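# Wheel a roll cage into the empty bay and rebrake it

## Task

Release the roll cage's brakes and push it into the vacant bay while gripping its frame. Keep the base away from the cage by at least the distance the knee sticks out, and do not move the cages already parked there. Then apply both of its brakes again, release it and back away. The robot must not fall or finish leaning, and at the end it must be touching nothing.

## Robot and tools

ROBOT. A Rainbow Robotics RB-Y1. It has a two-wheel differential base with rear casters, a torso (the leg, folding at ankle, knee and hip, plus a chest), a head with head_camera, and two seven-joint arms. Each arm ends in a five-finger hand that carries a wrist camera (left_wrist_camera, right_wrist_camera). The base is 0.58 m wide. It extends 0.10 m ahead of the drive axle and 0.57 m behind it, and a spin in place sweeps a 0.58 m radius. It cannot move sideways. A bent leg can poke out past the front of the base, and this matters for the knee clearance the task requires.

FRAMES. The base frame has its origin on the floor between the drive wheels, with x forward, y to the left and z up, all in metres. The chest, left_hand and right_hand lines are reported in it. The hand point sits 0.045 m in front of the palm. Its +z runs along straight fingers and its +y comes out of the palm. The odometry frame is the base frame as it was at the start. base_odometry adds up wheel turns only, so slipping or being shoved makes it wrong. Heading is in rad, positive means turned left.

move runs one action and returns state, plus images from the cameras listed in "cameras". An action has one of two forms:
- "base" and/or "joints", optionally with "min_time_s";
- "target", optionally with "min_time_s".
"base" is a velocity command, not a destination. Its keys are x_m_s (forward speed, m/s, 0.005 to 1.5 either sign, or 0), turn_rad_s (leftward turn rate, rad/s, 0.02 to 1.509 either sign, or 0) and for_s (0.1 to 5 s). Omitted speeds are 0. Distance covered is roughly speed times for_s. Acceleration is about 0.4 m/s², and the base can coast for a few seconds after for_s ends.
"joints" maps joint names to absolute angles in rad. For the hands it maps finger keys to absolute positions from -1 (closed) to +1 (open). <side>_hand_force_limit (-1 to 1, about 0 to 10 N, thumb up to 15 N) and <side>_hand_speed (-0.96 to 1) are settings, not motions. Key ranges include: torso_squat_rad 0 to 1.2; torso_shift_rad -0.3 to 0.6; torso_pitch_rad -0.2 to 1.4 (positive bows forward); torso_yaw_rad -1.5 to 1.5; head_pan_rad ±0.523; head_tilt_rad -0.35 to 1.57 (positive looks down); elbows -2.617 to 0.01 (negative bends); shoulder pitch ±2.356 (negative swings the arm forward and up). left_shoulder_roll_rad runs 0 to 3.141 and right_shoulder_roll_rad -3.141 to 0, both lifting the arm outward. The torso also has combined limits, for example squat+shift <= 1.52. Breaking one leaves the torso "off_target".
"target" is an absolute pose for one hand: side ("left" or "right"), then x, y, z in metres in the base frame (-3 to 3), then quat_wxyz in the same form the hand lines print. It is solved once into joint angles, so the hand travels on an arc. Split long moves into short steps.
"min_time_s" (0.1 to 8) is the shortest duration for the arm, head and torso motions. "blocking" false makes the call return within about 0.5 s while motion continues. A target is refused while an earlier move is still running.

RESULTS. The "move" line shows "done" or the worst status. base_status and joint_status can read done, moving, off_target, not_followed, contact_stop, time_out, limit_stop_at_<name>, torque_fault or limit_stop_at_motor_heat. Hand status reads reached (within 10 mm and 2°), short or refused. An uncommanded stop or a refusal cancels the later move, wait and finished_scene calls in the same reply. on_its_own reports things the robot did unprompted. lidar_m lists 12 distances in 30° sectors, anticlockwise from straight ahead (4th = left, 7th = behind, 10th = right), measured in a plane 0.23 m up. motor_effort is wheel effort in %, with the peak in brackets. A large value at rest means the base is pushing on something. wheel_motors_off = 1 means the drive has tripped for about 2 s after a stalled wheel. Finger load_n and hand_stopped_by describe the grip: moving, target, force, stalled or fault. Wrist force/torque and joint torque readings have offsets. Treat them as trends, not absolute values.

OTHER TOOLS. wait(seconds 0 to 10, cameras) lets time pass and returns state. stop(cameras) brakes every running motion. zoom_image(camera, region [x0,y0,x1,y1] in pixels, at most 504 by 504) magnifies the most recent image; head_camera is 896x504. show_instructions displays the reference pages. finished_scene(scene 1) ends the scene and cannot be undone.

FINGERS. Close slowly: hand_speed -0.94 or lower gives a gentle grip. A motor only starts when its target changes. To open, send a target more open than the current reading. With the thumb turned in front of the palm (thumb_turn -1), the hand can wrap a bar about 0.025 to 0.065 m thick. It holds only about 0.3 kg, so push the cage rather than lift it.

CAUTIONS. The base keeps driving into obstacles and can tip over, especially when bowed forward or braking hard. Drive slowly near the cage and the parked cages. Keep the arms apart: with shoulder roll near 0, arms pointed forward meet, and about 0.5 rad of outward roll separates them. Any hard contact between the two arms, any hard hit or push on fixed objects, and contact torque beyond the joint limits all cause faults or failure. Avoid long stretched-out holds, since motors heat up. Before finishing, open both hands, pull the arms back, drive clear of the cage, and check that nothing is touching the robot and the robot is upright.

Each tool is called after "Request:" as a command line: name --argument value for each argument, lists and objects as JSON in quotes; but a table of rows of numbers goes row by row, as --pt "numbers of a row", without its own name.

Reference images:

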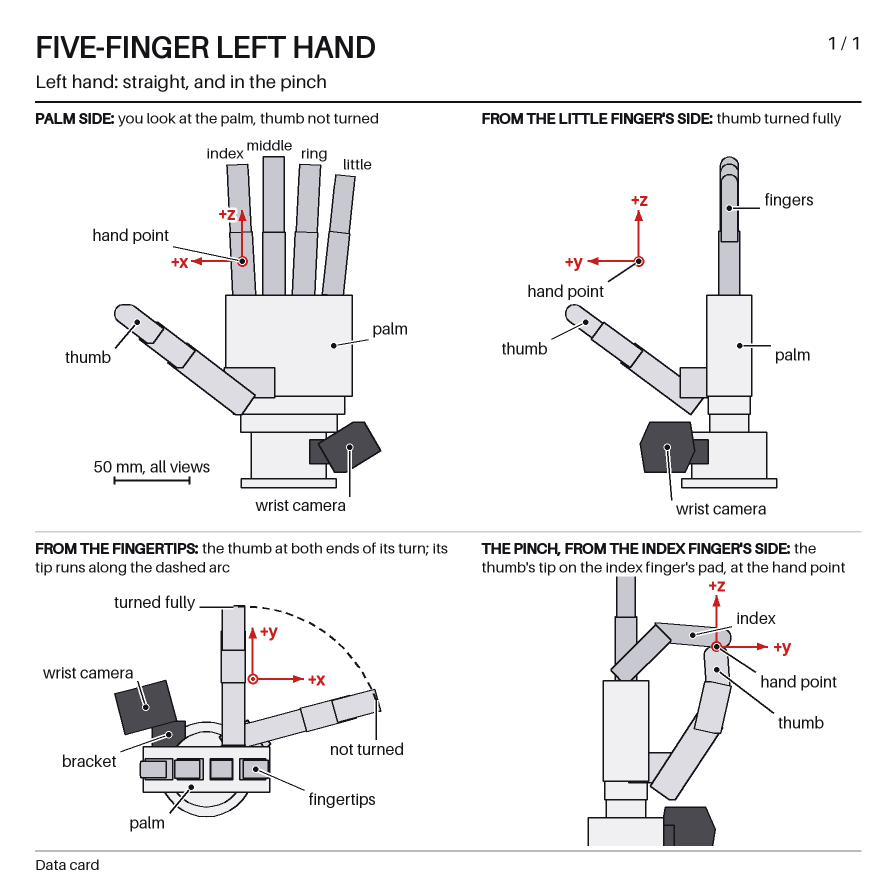

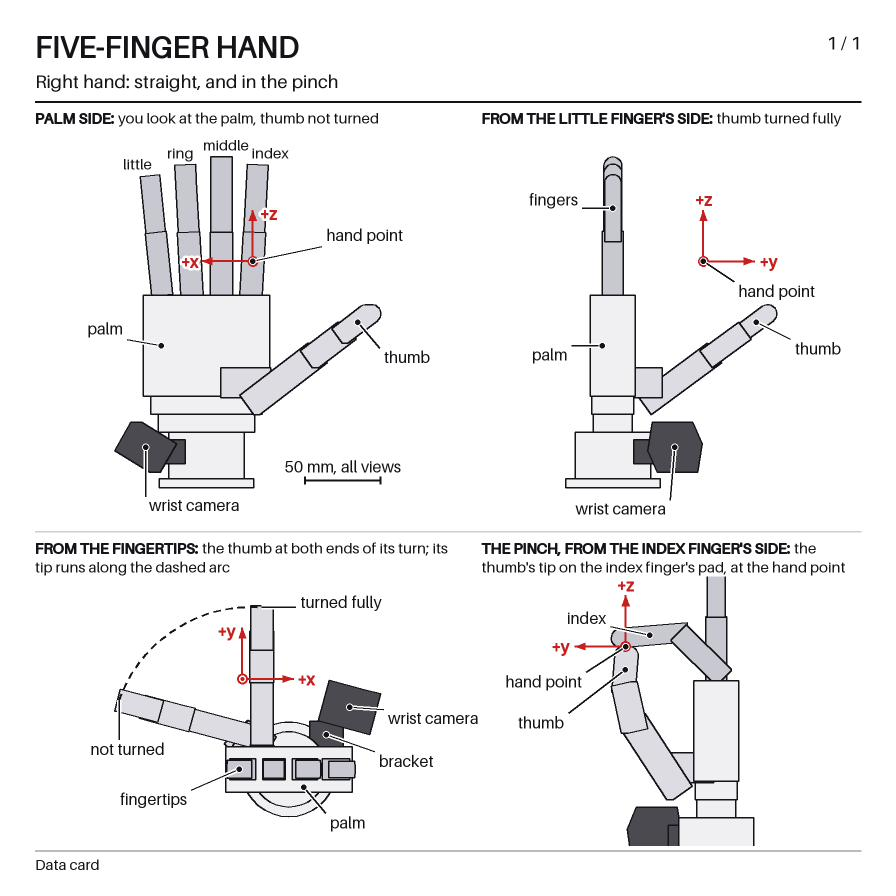

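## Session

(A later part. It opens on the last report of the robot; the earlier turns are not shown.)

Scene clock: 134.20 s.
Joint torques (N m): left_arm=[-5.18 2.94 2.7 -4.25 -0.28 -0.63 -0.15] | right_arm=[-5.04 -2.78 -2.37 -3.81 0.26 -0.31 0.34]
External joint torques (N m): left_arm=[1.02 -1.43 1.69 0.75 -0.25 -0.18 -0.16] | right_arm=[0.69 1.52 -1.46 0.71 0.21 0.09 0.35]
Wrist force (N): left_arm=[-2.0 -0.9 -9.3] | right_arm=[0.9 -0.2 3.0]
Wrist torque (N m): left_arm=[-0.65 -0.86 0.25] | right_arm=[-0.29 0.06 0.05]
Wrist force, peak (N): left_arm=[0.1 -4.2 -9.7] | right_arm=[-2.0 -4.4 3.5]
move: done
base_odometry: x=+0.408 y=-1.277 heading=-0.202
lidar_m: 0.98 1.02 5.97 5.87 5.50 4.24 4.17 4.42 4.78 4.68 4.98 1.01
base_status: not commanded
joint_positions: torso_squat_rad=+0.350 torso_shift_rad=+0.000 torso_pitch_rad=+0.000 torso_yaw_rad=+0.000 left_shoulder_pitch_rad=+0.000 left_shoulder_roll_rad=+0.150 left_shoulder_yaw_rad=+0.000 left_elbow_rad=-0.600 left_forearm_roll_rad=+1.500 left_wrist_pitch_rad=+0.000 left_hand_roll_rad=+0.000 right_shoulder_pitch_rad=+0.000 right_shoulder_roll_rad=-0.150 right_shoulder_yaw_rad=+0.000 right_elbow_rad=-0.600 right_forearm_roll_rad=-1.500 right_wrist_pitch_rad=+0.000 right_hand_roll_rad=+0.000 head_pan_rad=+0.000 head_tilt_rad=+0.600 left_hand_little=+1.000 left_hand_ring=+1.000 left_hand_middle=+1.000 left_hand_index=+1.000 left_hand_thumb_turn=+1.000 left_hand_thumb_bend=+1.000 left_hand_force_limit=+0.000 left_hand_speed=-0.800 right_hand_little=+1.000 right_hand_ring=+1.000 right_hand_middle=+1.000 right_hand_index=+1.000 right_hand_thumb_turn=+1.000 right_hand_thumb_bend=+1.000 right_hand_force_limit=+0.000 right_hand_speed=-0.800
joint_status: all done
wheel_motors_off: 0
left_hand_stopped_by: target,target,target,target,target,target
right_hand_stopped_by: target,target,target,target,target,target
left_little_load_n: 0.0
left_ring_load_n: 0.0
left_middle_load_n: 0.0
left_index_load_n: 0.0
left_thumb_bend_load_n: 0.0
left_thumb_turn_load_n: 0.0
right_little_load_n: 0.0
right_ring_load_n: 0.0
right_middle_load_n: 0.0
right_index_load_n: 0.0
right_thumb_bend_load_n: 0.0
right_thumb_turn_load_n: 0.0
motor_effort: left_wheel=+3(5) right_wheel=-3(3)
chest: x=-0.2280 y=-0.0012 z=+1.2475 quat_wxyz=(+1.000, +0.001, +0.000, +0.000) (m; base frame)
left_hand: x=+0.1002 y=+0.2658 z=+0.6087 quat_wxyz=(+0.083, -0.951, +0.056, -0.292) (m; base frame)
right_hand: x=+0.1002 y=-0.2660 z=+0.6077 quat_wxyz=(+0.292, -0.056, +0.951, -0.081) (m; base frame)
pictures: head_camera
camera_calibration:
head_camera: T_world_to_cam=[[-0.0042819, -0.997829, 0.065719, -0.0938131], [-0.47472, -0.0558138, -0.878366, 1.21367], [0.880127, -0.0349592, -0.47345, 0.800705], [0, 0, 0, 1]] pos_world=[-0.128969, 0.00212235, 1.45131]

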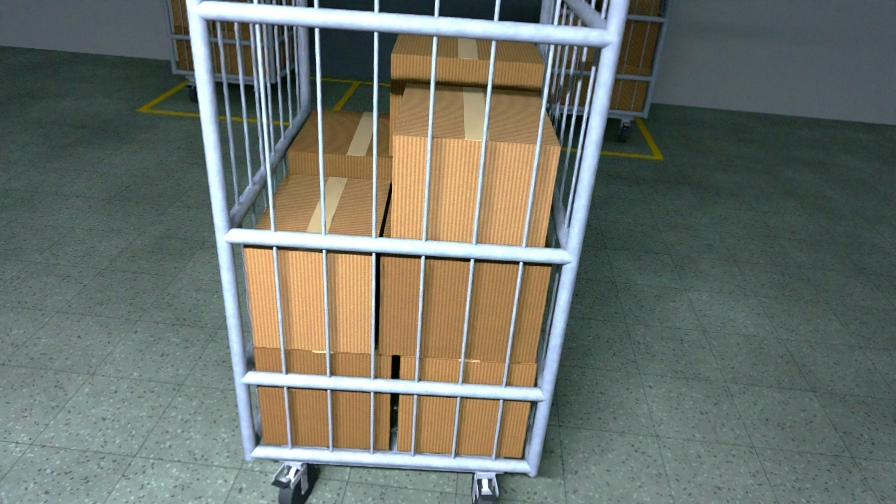

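Request:
move --base '{"turn_rad_s": 0.6, "for_s": 1.5}'

Request:
move --base '{"x_m_s": 0.4, "for_s": 3.5}'

Request:
move --base '{"turn_rad_s": -0.6, "for_s": 1.63}'

Request:
move --base '{"x_m_s": 0.4, "for_s": 3.2}' --joints '{"head_pan_rad": -0.35, "head_tilt_rad": 0.4}' --cameras '["head_camera"]'

Scene clock: 137.50 s.
Joint torques (N m): left_arm=[-5.62 3.3 2.69 -4.39 -0.22 -0.55 -0.16] | right_arm=[-4.98 -3.35 -2.67 -3.92 0.37 -0.32 0.13]
External joint torques (N m): left_arm=[0.57 -1.07 1.69 0.6 -0.19 -0.1 -0.18] | right_arm=[0.75 0.94 -1.76 0.61 0.32 0.08 0.14]
Wrist force (N): left_arm=[-2.0 -0.5 -9.2] | right_arm=[0.3 0.2 2.8]
Wrist torque (N m): left_arm=[-0.57 -0.85 0.25] | right_arm=[-0.21 0.14 0.02]
Wrist force, peak (N): left_arm=[-2.3 -0.9 -9.8] | right_arm=[0.7 0.3 3.4]
move: done
base_odometry: x=+0.408 y=-1.277 heading=+0.697
lidar_m: 6.19 5.87 6.01 4.40 4.16 4.27 4.95 4.68 4.79 5.54 0.97 0.99
base_status: done (sent for 1.5 of 1.5 s)
joint_positions: torso_squat_rad=+0.350 torso_shift_rad=+0.000 torso_pitch_rad=+0.000 torso_yaw_rad=+0.000 left_shoulder_pitch_rad=+0.000 left_shoulder_roll_rad=+0.150 left_shoulder_yaw_rad=+0.000 left_elbow_rad=-0.600 left_forearm_roll_rad=+1.500 left_wrist_pitch_rad=+0.000 left_hand_roll_rad=+0.000 right_shoulder_pitch_rad=+0.000 right_shoulder_roll_rad=-0.150 right_shoulder_yaw_rad=+0.000 right_elbow_rad=-0.600 right_forearm_roll_rad=-1.500 right_wrist_pitch_rad=+0.000 right_hand_roll_rad=+0.000 head_pan_rad=+0.000 head_tilt_rad=+0.600 left_hand_little=+1.000 left_hand_ring=+1.000 left_hand_middle=+1.000 left_hand_index=+1.000 left_hand_thumb_turn=+1.000 left_hand_thumb_bend=+1.000 left_hand_force_limit=+0.000 left_hand_speed=-0.800 right_hand_little=+1.000 right_hand_ring=+1.000 right_hand_middle=+1.000 right_hand_index=+1.000 right_hand_thumb_turn=+1.000 right_hand_thumb_bend=+1.000 right_hand_force_limit=+0.000 right_hand_speed=-0.800
joint_status: not commanded
wheel_motors_off: 0
left_hand_stopped_by: target,target,target,target,target,target
right_hand_stopped_by: target,target,target,target,target,target
left_little_load_n: 0.0
left_ring_load_n: 0.0
left_middle_load_n: 0.0
left_index_load_n: 0.0
left_thumb_bend_load_n: 0.0
left_thumb_turn_load_n: 0.0
right_little_load_n: 0.0
right_ring_load_n: 0.0
right_middle_load_n: 0.0
right_index_load_n: 0.0
right_thumb_bend_load_n: 0.0
right_thumb_turn_load_n: -0.5
motor_effort: left_wheel=+2(31) right_wheel=+10(40)
chest: x=-0.2280 y=-0.0012 z=+1.2475 quat_wxyz=(+1.000, +0.001, +0.000, +0.000) (m; base frame)
left_hand: x=+0.1002 y=+0.2658 z=+0.6087 quat_wxyz=(+0.083, -0.951, +0.056, -0.292) (m; base frame)
right_hand: x=+0.1001 y=-0.2659 z=+0.6077 quat_wxyz=(+0.292, -0.056, +0.951, -0.081) (m; base frame)
pictures: none

Scene clock: 142.53 s.
Joint torques (N m): left_arm=[-5.7 3.49 2.4 -4.79 -0.22 -0.58 -0.11] | right_arm=[-5.24 -3.02 -2.3 -4.32 0.09 -0.41 0.26]
External joint torques (N m): left_arm=[0.49 -0.88 1.39 0.2 -0.2 -0.12 -0.12] | right_arm=[0.48 1.27 -1.39 0.2 0.04 -0.01 0.27]
Wrist force (N): left_arm=[-2.0 -0.9 -9.1] | right_arm=[0.7 0.1 3.0]
Wrist torque (N m): left_arm=[-0.66 -0.84 0.25] | right_arm=[-0.26 0.08 0.05]
Wrist force, peak (N): left_arm=[-2.7 -0.6 -9.7] | right_arm=[0.7 0.5 3.4]
move: done
base_odometry: x=+1.481 y=-0.377 heading=+0.698
lidar_m: 4.94 4.69 4.80 5.21 4.94 5.06 6.19 5.87 0.68 0.88 3.41 3.48
base_status: done (sent for 3.5 of 3.5 s)
joint_positions: torso_squat_rad=+0.350 torso_shift_rad=+0.000 torso_pitch_rad=+0.000 torso_yaw_rad=+0.000 left_shoulder_pitch_rad=+0.000 left_shoulder_roll_rad=+0.150 left_shoulder_yaw_rad=+0.000 left_elbow_rad=-0.600 left_forearm_roll_rad=+1.500 left_wrist_pitch_rad=+0.000 left_hand_roll_rad=+0.000 right_shoulder_pitch_rad=+0.000 right_shoulder_roll_rad=-0.150 right_shoulder_yaw_rad=+0.000 right_elbow_rad=-0.600 right_forearm_roll_rad=-1.500 right_wrist_pitch_rad=+0.000 right_hand_roll_rad=+0.000 head_pan_rad=+0.000 head_tilt_rad=+0.600 left_hand_little=+1.000 left_hand_ring=+1.000 left_hand_middle=+1.000 left_hand_index=+1.000 left_hand_thumb_turn=+1.000 left_hand_thumb_bend=+1.000 left_hand_force_limit=+0.000 left_hand_speed=-0.800 right_hand_little=+1.000 right_hand_ring=+1.000 right_hand_middle=+1.000 right_hand_index=+1.000 right_hand_thumb_turn=+1.000 right_hand_thumb_bend=+1.000 right_hand_force_limit=+0.000 right_hand_speed=-0.800
joint_status: not commanded
wheel_motors_off: 0
left_hand_stopped_by: target,target,target,target,target,target
right_hand_stopped_by: target,target,target,target,target,target
left_little_load_n: 0.0
left_ring_load_n: 0.0
left_middle_load_n: 0.0
left_index_load_n: 0.0
left_thumb_bend_load_n: 0.0
left_thumb_turn_load_n: 0.0
right_little_load_n: 0.0
right_ring_load_n: 0.0
right_middle_load_n: 0.0
right_index_load_n: 0.0
right_thumb_bend_load_n: 0.0
right_thumb_turn_load_n: 0.0
motor_effort: left_wheel=+4(29) right_wheel=-5(40)
chest: x=-0.2280 y=-0.0012 z=+1.2475 quat_wxyz=(+1.000, +0.001, +0.000, +0.000) (m; base frame)
left_hand: x=+0.1002 y=+0.2658 z=+0.6086 quat_wxyz=(+0.083, -0.951, +0.056, -0.292) (m; base frame)
right_hand: x=+0.1002 y=-0.2659 z=+0.6076 quat_wxyz=(+0.292, -0.056, +0.951, -0.081) (m; base frame)
pictures: none

Scene clock: 145.83 s.
Joint torques (N m): left_arm=[-5.8 3.36 2.51 -4.76 -0.16 -0.52 -0.14] | right_arm=[-5.24 -3.22 -2.31 -4.03 0.23 -0.45 0.29]
External joint torques (N m): left_arm=[0.39 -1.01 1.5 0.24 -0.13 -0.07 -0.15] | right_arm=[0.48 1.08 -1.4 0.49 0.18 -0.05 0.3]
Wrist force (N): left_arm=[-2.2 -0.7 -9.1] | right_arm=[0.7 0.1 3.1]
Wrist torque (N m): left_arm=[-0.61 -0.82 0.23] | right_arm=[-0.27 0.07 0.05]
Wrist force, peak (N): left_arm=[-2.1 -0.9 -9.6] | right_arm=[1.0 0.0 3.3]
move: done
base_odometry: x=+1.481 y=-0.377 heading=-0.282
lidar_m: 3.40 3.54 4.86 4.69 4.86 5.13 4.93 5.12 6.09 0.70 0.69 0.89
base_status: done (sent for 1.63 of 1.63 s)
joint_positions: torso_squat_rad=+0.350 torso_shift_rad=+0.000 torso_pitch_rad=+0.000 torso_yaw_rad=+0.000 left_shoulder_pitch_rad=+0.000 left_shoulder_roll_rad=+0.150 left_shoulder_yaw_rad=+0.000 left_elbow_rad=-0.600 left_forearm_roll_rad=+1.500 left_wrist_pitch_rad=+0.000 left_hand_roll_rad=+0.000 right_shoulder_pitch_rad=+0.000 right_shoulder_roll_rad=-0.150 right_shoulder_yaw_rad=+0.000 right_elbow_rad=-0.600 right_forearm_roll_rad=-1.500 right_wrist_pitch_rad=+0.000 right_hand_roll_rad=+0.000 head_pan_rad=+0.000 head_tilt_rad=+0.600 left_hand_little=+1.000 left_hand_ring=+1.000 left_hand_middle=+1.000 left_hand_index=+1.000 left_hand_thumb_turn=+1.000 left_hand_thumb_bend=+1.000 left_hand_force_limit=+0.000 left_hand_speed=-0.800 right_hand_little=+1.000 right_hand_ring=+1.000 right_hand_middle=+1.000 right_hand_index=+1.000 right_hand_thumb_turn=+1.000 right_hand_thumb_bend=+1.000 right_hand_force_limit=+0.000 right_hand_speed=-0.800
joint_status: not commanded
wheel_motors_off: 0
left_hand_stopped_by: target,target,target,target,target,target
right_hand_stopped_by: target,target,target,target,target,target
left_little_load_n: 0.0
left_ring_load_n: 0.0
left_middle_load_n: 0.0
left_index_load_n: 0.0
left_thumb_bend_load_n: 0.0
left_thumb_turn_load_n: 0.0
right_little_load_n: 0.0
right_ring_load_n: 0.0
right_middle_load_n: 0.0
right_index_load_n: 0.0
right_thumb_bend_load_n: -0.5
right_thumb_turn_load_n: 0.0
motor_effort: left_wheel=+8(25) right_wheel=+2(36)
chest: x=-0.2280 y=-0.0012 z=+1.2475 quat_wxyz=(+1.000, +0.001, +0.000, +0.000) (m; base frame)
left_hand: x=+0.1002 y=+0.2658 z=+0.6086 quat_wxyz=(+0.083, -0.951, +0.056, -0.292) (m; base frame)
right_hand: x=+0.1001 y=-0.2659 z=+0.6076 quat_wxyz=(+0.292, -0.056, +0.951, -0.081) (m; base frame)
pictures: none

Scene clock: 150.57 s.
Joint torques (N m): left_arm=[-5.83 3.29 2.35 -4.83 -0.23 -0.53 -0.14] | right_arm=[-5.09 -3.57 -1.87 -4.35 0.26 -0.25 0.36]
External joint torques (N m): left_arm=[0.35 -1.08 1.35 0.16 -0.21 -0.08 -0.15] | right_arm=[0.62 0.73 -0.96 0.17 0.21 0.15 0.37]
Wrist force (N): left_arm=[-1.9 -0.7 -9.4] | right_arm=[0.8 0.2 3.0]
Wrist torque (N m): left_arm=[-0.60 -0.86 0.26] | right_arm=[-0.26 0.09 0.06]
Wrist force, peak (N): left_arm=[-2.6 -0.9 -9.8] | right_arm=[1.0 0.3 3.4]
move: done
base_odometry: x=+2.710 y=-0.734 heading=-0.282
lidar_m: 2.13 2.20 4.51 4.69 4.87 6.46 6.23 0.93 0.66 1.05 2.98 2.58
base_status: done (sent for 3.2 of 3.2 s)
joint_positions: torso_squat_rad=+0.350 torso_shift_rad=+0.000 torso_pitch_rad=+0.000 torso_yaw_rad=+0.000 left_shoulder_pitch_rad=+0.000 left_shoulder_roll_rad=+0.150 left_shoulder_yaw_rad=+0.000 left_elbow_rad=-0.600 left_forearm_roll_rad=+1.500 left_wrist_pitch_rad=+0.000 left_hand_roll_rad=+0.000 right_shoulder_pitch_rad=+0.000 right_shoulder_roll_rad=-0.150 right_shoulder_yaw_rad=+0.000 right_elbow_rad=-0.600 right_forearm_roll_rad=-1.500 right_wrist_pitch_rad=+0.000 right_hand_roll_rad=+0.000 head_pan_rad=-0.350 head_tilt_rad=+0.400 left_hand_little=+1.000 left_hand_ring=+1.000 left_hand_middle=+1.000 left_hand_index=+1.000 left_hand_thumb_turn=+1.000 left_hand_thumb_bend=+1.000 left_hand_force_limit=+0.000 left_hand_speed=-0.800 right_hand_little=+1.000 right_hand_ring=+1.000 right_hand_middle=+1.000 right_hand_index=+1.000 right_hand_thumb_turn=+1.000 right_hand_thumb_bend=+1.000 right_hand_force_limit=+0.000 right_hand_speed=-0.800
joint_status: all done
wheel_motors_off: 0
left_hand_stopped_by: target,target,target,target,target,target
right_hand_stopped_by: target,target,target,target,target,target
left_little_load_n: 0.0
left_ring_load_n: 0.0
left_middle_load_n: 0.0
left_index_load_n: 0.5
left_thumb_bend_load_n: 0.0
left_thumb_turn_load_n: 0.0
right_little_load_n: 0.0
right_ring_load_n: 0.0
right_middle_load_n: 0.0
right_index_load_n: 0.0
right_thumb_bend_load_n: 0.0
right_thumb_turn_load_n: 0.0
motor_effort: left_wheel=-3(31) right_wheel=+6(37)
chest: x=-0.2280 y=-0.0012 z=+1.2475 quat_wxyz=(+1.000, +0.001, +0.000, +0.000) (m; base frame)
left_hand: x=+0.1001 y=+0.2658 z=+0.6086 quat_wxyz=(+0.083, -0.951, +0.056, -0.292) (m; base frame)
right_hand: x=+0.1002 y=-0.2659 z=+0.6076 quat_wxyz=(+0.292, -0.056, +0.951, -0.081) (m; base frame)
pictures: head_camera
camera_calibration:
head_camera: T_world_to_cam=[[-0.35863, -0.93131, 0.0636131, -0.163631], [-0.292902, 0.0475629, -0.954959, 1.36218], [0.886337, -0.36111, -0.28984, 0.535613], [0, 0, 0, 1]] pos_world=[-0.13443, -0.0237658, 1.46648]

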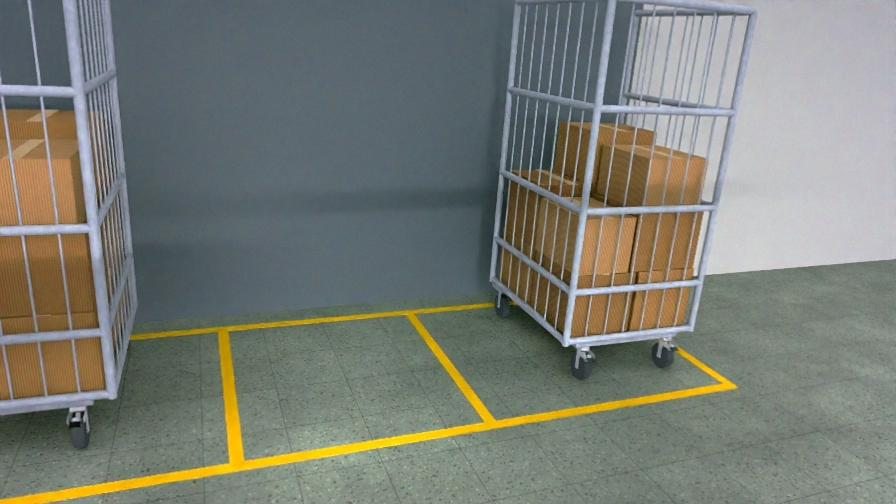

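Request:
move --base '{"turn_rad_s": -0.8, "for_s": 2.0}' --joints '{"head_pan_rad": -0.5, "head_tilt_rad": 0.6}' --cameras '["head_camera"]'

Scene clock: 155.87 s.
Joint torques (N m): left_arm=[-5.73 3.42 2.67 -4.71 -0.2 -0.47 -0.1] | right_arm=[-5.51 -3.34 -2.2 -4.4 0.31 -0.34 0.16]
External joint torques (N m): left_arm=[0.46 -0.95 1.66 0.29 -0.18 -0.02 -0.12] | right_arm=[0.21 0.97 -1.29 0.13 0.26 0.06 0.17]
Wrist force (N): left_arm=[-2.0 -0.8 -9.6] | right_arm=[0.8 0.1 3.1]
Wrist torque (N m): left_arm=[-0.64 -0.83 0.25] | right_arm=[-0.25 0.05 0.05]
Wrist force, peak (N): left_arm=[-2.2 -0.9 -9.7] | right_arm=[0.8 0.1 3.4]
move: done
base_odometry: x=+2.710 y=-0.734 heading=-1.882
lidar_m: 0.91 4.80 2.58 2.13 2.18 4.31 4.69 4.81 6.32 6.23 0.96 0.66
base_status: done (sent for 2 of 2 s)
joint_positions: torso_squat_rad=+0.350 torso_shift_rad=+0.000 torso_pitch_rad=+0.000 torso_yaw_rad=+0.000 left_shoulder_pitch_rad=+0.000 left_shoulder_roll_rad=+0.150 left_shoulder_yaw_rad=+0.000 left_elbow_rad=-0.600 left_forearm_roll_rad=+1.500 left_wrist_pitch_rad=+0.000 left_hand_roll_rad=+0.000 right_shoulder_pitch_rad=+0.000 right_shoulder_roll_rad=-0.150 right_shoulder_yaw_rad=+0.000 right_elbow_rad=-0.600 right_forearm_roll_rad=-1.500 right_wrist_pitch_rad=+0.000 right_hand_roll_rad=+0.000 head_pan_rad=-0.500 head_tilt_rad=+0.600 left_hand_little=+1.000 left_hand_ring=+1.000 left_hand_middle=+1.000 left_hand_index=+1.000 left_hand_thumb_turn=+1.000 left_hand_thumb_bend=+1.000 left_hand_force_limit=+0.000 left_hand_speed=-0.800 right_hand_little=+1.000 right_hand_ring=+1.000 right_hand_middle=+1.000 right_hand_index=+1.000 right_hand_thumb_turn=+1.000 right_hand_thumb_bend=+1.000 right_hand_force_limit=+0.000 right_hand_speed=-0.800
joint_status: all done
wheel_motors_off: 0
left_hand_stopped_by: target,target,target,target,target,target
right_hand_stopped_by: target,target,target,target,target,target
left_little_load_n: 0.5
left_ring_load_n: 0.0
left_middle_load_n: 0.0
left_index_load_n: 0.0
left_thumb_bend_load_n: 0.0
left_thumb_turn_load_n: 0.0
right_little_load_n: 0.0
right_ring_load_n: 0.0
right_middle_load_n: 0.0
right_index_load_n: 0.0
right_thumb_bend_load_n: 0.0
right_thumb_turn_load_n: 0.0
motor_effort: left_wheel=+7(28) right_wheel=+3(40)
chest: x=-0.2280 y=-0.0012 z=+1.2475 quat_wxyz=(+1.000, +0.001, +0.000, +0.000) (m; base frame)
left_hand: x=+0.1001 y=+0.2658 z=+0.6086 quat_wxyz=(+0.083, -0.951, +0.056, -0.292) (m; base frame)
right_hand: x=+0.1001 y=-0.2659 z=+0.6076 quat_wxyz=(+0.292, -0.056, +0.951, -0.081) (m; base frame)
pictures: head_camera
camera_calibration:
head_camera: T_world_to_cam=[[-0.482025, -0.873674, 0.0659155, -0.192316], [-0.444189, 0.178834, -0.877903, 1.21964], [0.755214, -0.452451, -0.474279, 0.77551], [0, 0, 0, 1]] pos_world=[-0.136628, -0.0352549, 1.45121]

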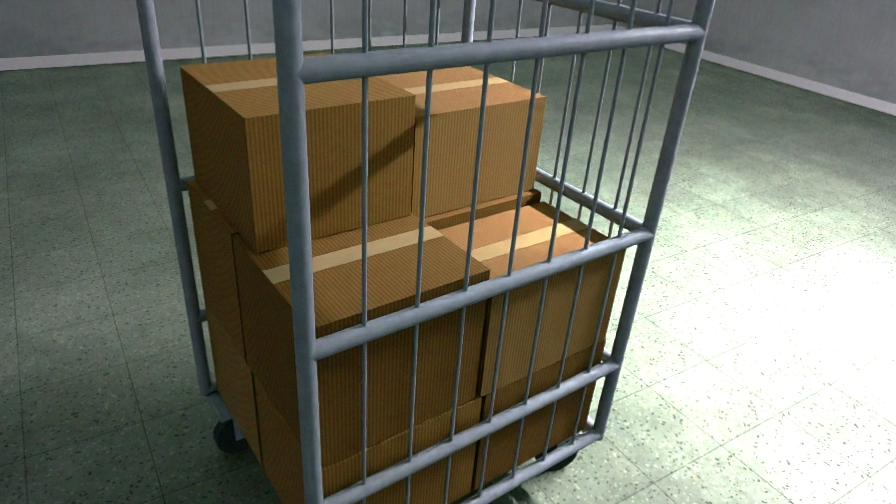

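Request:
move --cameras '["head_camera"]'

Scene clock: 156.73 s.
Joint torques (N m): left_arm=[-5.67 3.69 2.61 -4.66 -0.19 -0.5 -0.08] | right_arm=[-4.91 -3.59 -2.08 -4.28 0.28 -0.3 0.47]
External joint torques (N m): left_arm=[0.52 -0.68 1.61 0.33 -0.17 -0.05 -0.09] | right_arm=[0.81 0.71 -1.17 0.24 0.23 0.1 0.49]
Motor temperatures (°C): left_arm=[34 35 36 36 40 39 44] | right_arm=[34 36 36 33 42 46 45]
Wrist force (N): left_arm=[-2.1 -1.0 -9.5] | right_arm=[0.6 0.2 3.1]
Wrist torque (N m): left_arm=[-0.66 -0.83 0.25] | right_arm=[-0.24 0.10 0.05]
Wrist force, peak (N): left_arm=[-2.2 -0.8 -9.8] | right_arm=[0.8 0.1 3.3]
base_odometry: x=+2.710 y=-0.734 heading=-1.882
lidar_m: 0.91 4.80 2.58 2.13 2.19 4.32 4.69 4.81 6.32 6.22 0.95 0.65
base_status: done (sent for 2 of 2 s)
joint_positions: torso_squat_rad=+0.350 torso_shift_rad=+0.000 torso_pitch_rad=+0.000 torso_yaw_rad=+0.000 left_shoulder_pitch_rad=+0.000 left_shoulder_roll_rad=+0.150 left_shoulder_yaw_rad=+0.000 left_elbow_rad=-0.600 left_forearm_roll_rad=+1.500 left_wrist_pitch_rad=+0.000 left_hand_roll_rad=+0.000 right_shoulder_pitch_rad=+0.000 right_shoulder_roll_rad=-0.150 right_shoulder_yaw_rad=+0.000 right_elbow_rad=-0.600 right_forearm_roll_rad=-1.500 right_wrist_pitch_rad=+0.000 right_hand_roll_rad=+0.000 head_pan_rad=-0.500 head_tilt_rad=+0.600 left_hand_little=+1.000 left_hand_ring=+1.000 left_hand_middle=+1.000 left_hand_index=+1.000 left_hand_thumb_turn=+1.000 left_hand_thumb_bend=+1.000 left_hand_force_limit=+0.000 left_hand_speed=-0.800 right_hand_little=+1.000 right_hand_ring=+1.000 right_hand_middle=+1.000 right_hand_index=+1.000 right_hand_thumb_turn=+1.000 right_hand_thumb_bend=+1.000 right_hand_force_limit=+0.000 right_hand_speed=-0.800
joint_status: all done
wheel_motors_off: 0
left_hand_stopped_by: target,target,target,target,target,target
right_hand_stopped_by: target,target,target,target,target,target
left_little_load_n: 0.0
left_ring_load_n: 0.0
left_middle_load_n: 0.0
left_index_load_n: 0.0
left_thumb_bend_load_n: 0.0
left_thumb_turn_load_n: 0.0
right_little_load_n: 0.0
right_ring_load_n: 0.0
right_middle_load_n: 0.0
right_index_load_n: 0.0
right_thumb_bend_load_n: 0.0
right_thumb_turn_load_n: 0.0
motor_effort: left_wheel=+9(28) right_wheel=+3(40)
chest: x=-0.2280 y=-0.0012 z=+1.2475 quat_wxyz=(+1.000, +0.001, +0.000, +0.000) (m; base frame)
left_hand: x=+0.1001 y=+0.2658 z=+0.6086 quat_wxyz=(+0.083, -0.951, +0.056, -0.292) (m; base frame)
right_hand: x=+0.1001 y=-0.2659 z=+0.6076 quat_wxyz=(+0.292, -0.056, +0.951, -0.081) (m; base frame)
pictures: head_camera
camera_calibration:
head_camera: T_world_to_cam=[[-0.482025, -0.873674, 0.0659155, -0.192316], [-0.444189, 0.178834, -0.877903, 1.21964], [0.755214, -0.452451, -0.474279, 0.77551], [0, 0, 0, 1]] pos_world=[-0.136628, -0.0352549, 1.45121]

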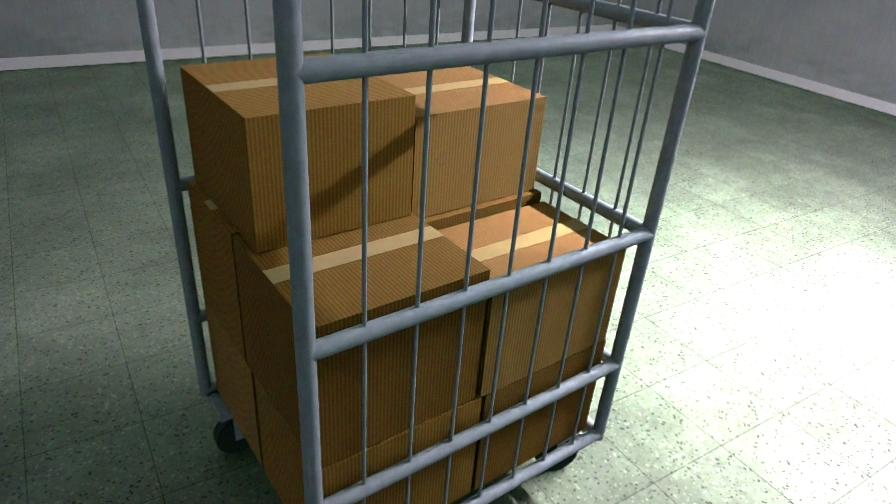

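Request:
zoom_image --camera "head_camera" --region '[180, 370, 330, 504]'

Request:
zoom_image --camera "head_camera" --region '[450, 400, 650, 504]'

Scaled by 3.360 from the camera's 896x504 image, which has a finer 1280x720 frame.

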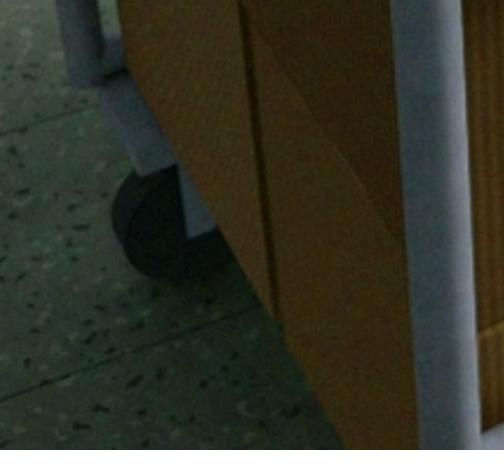

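Scaled by 2.520 from the camera's 896x504 image, which has a finer 1280x720 frame.

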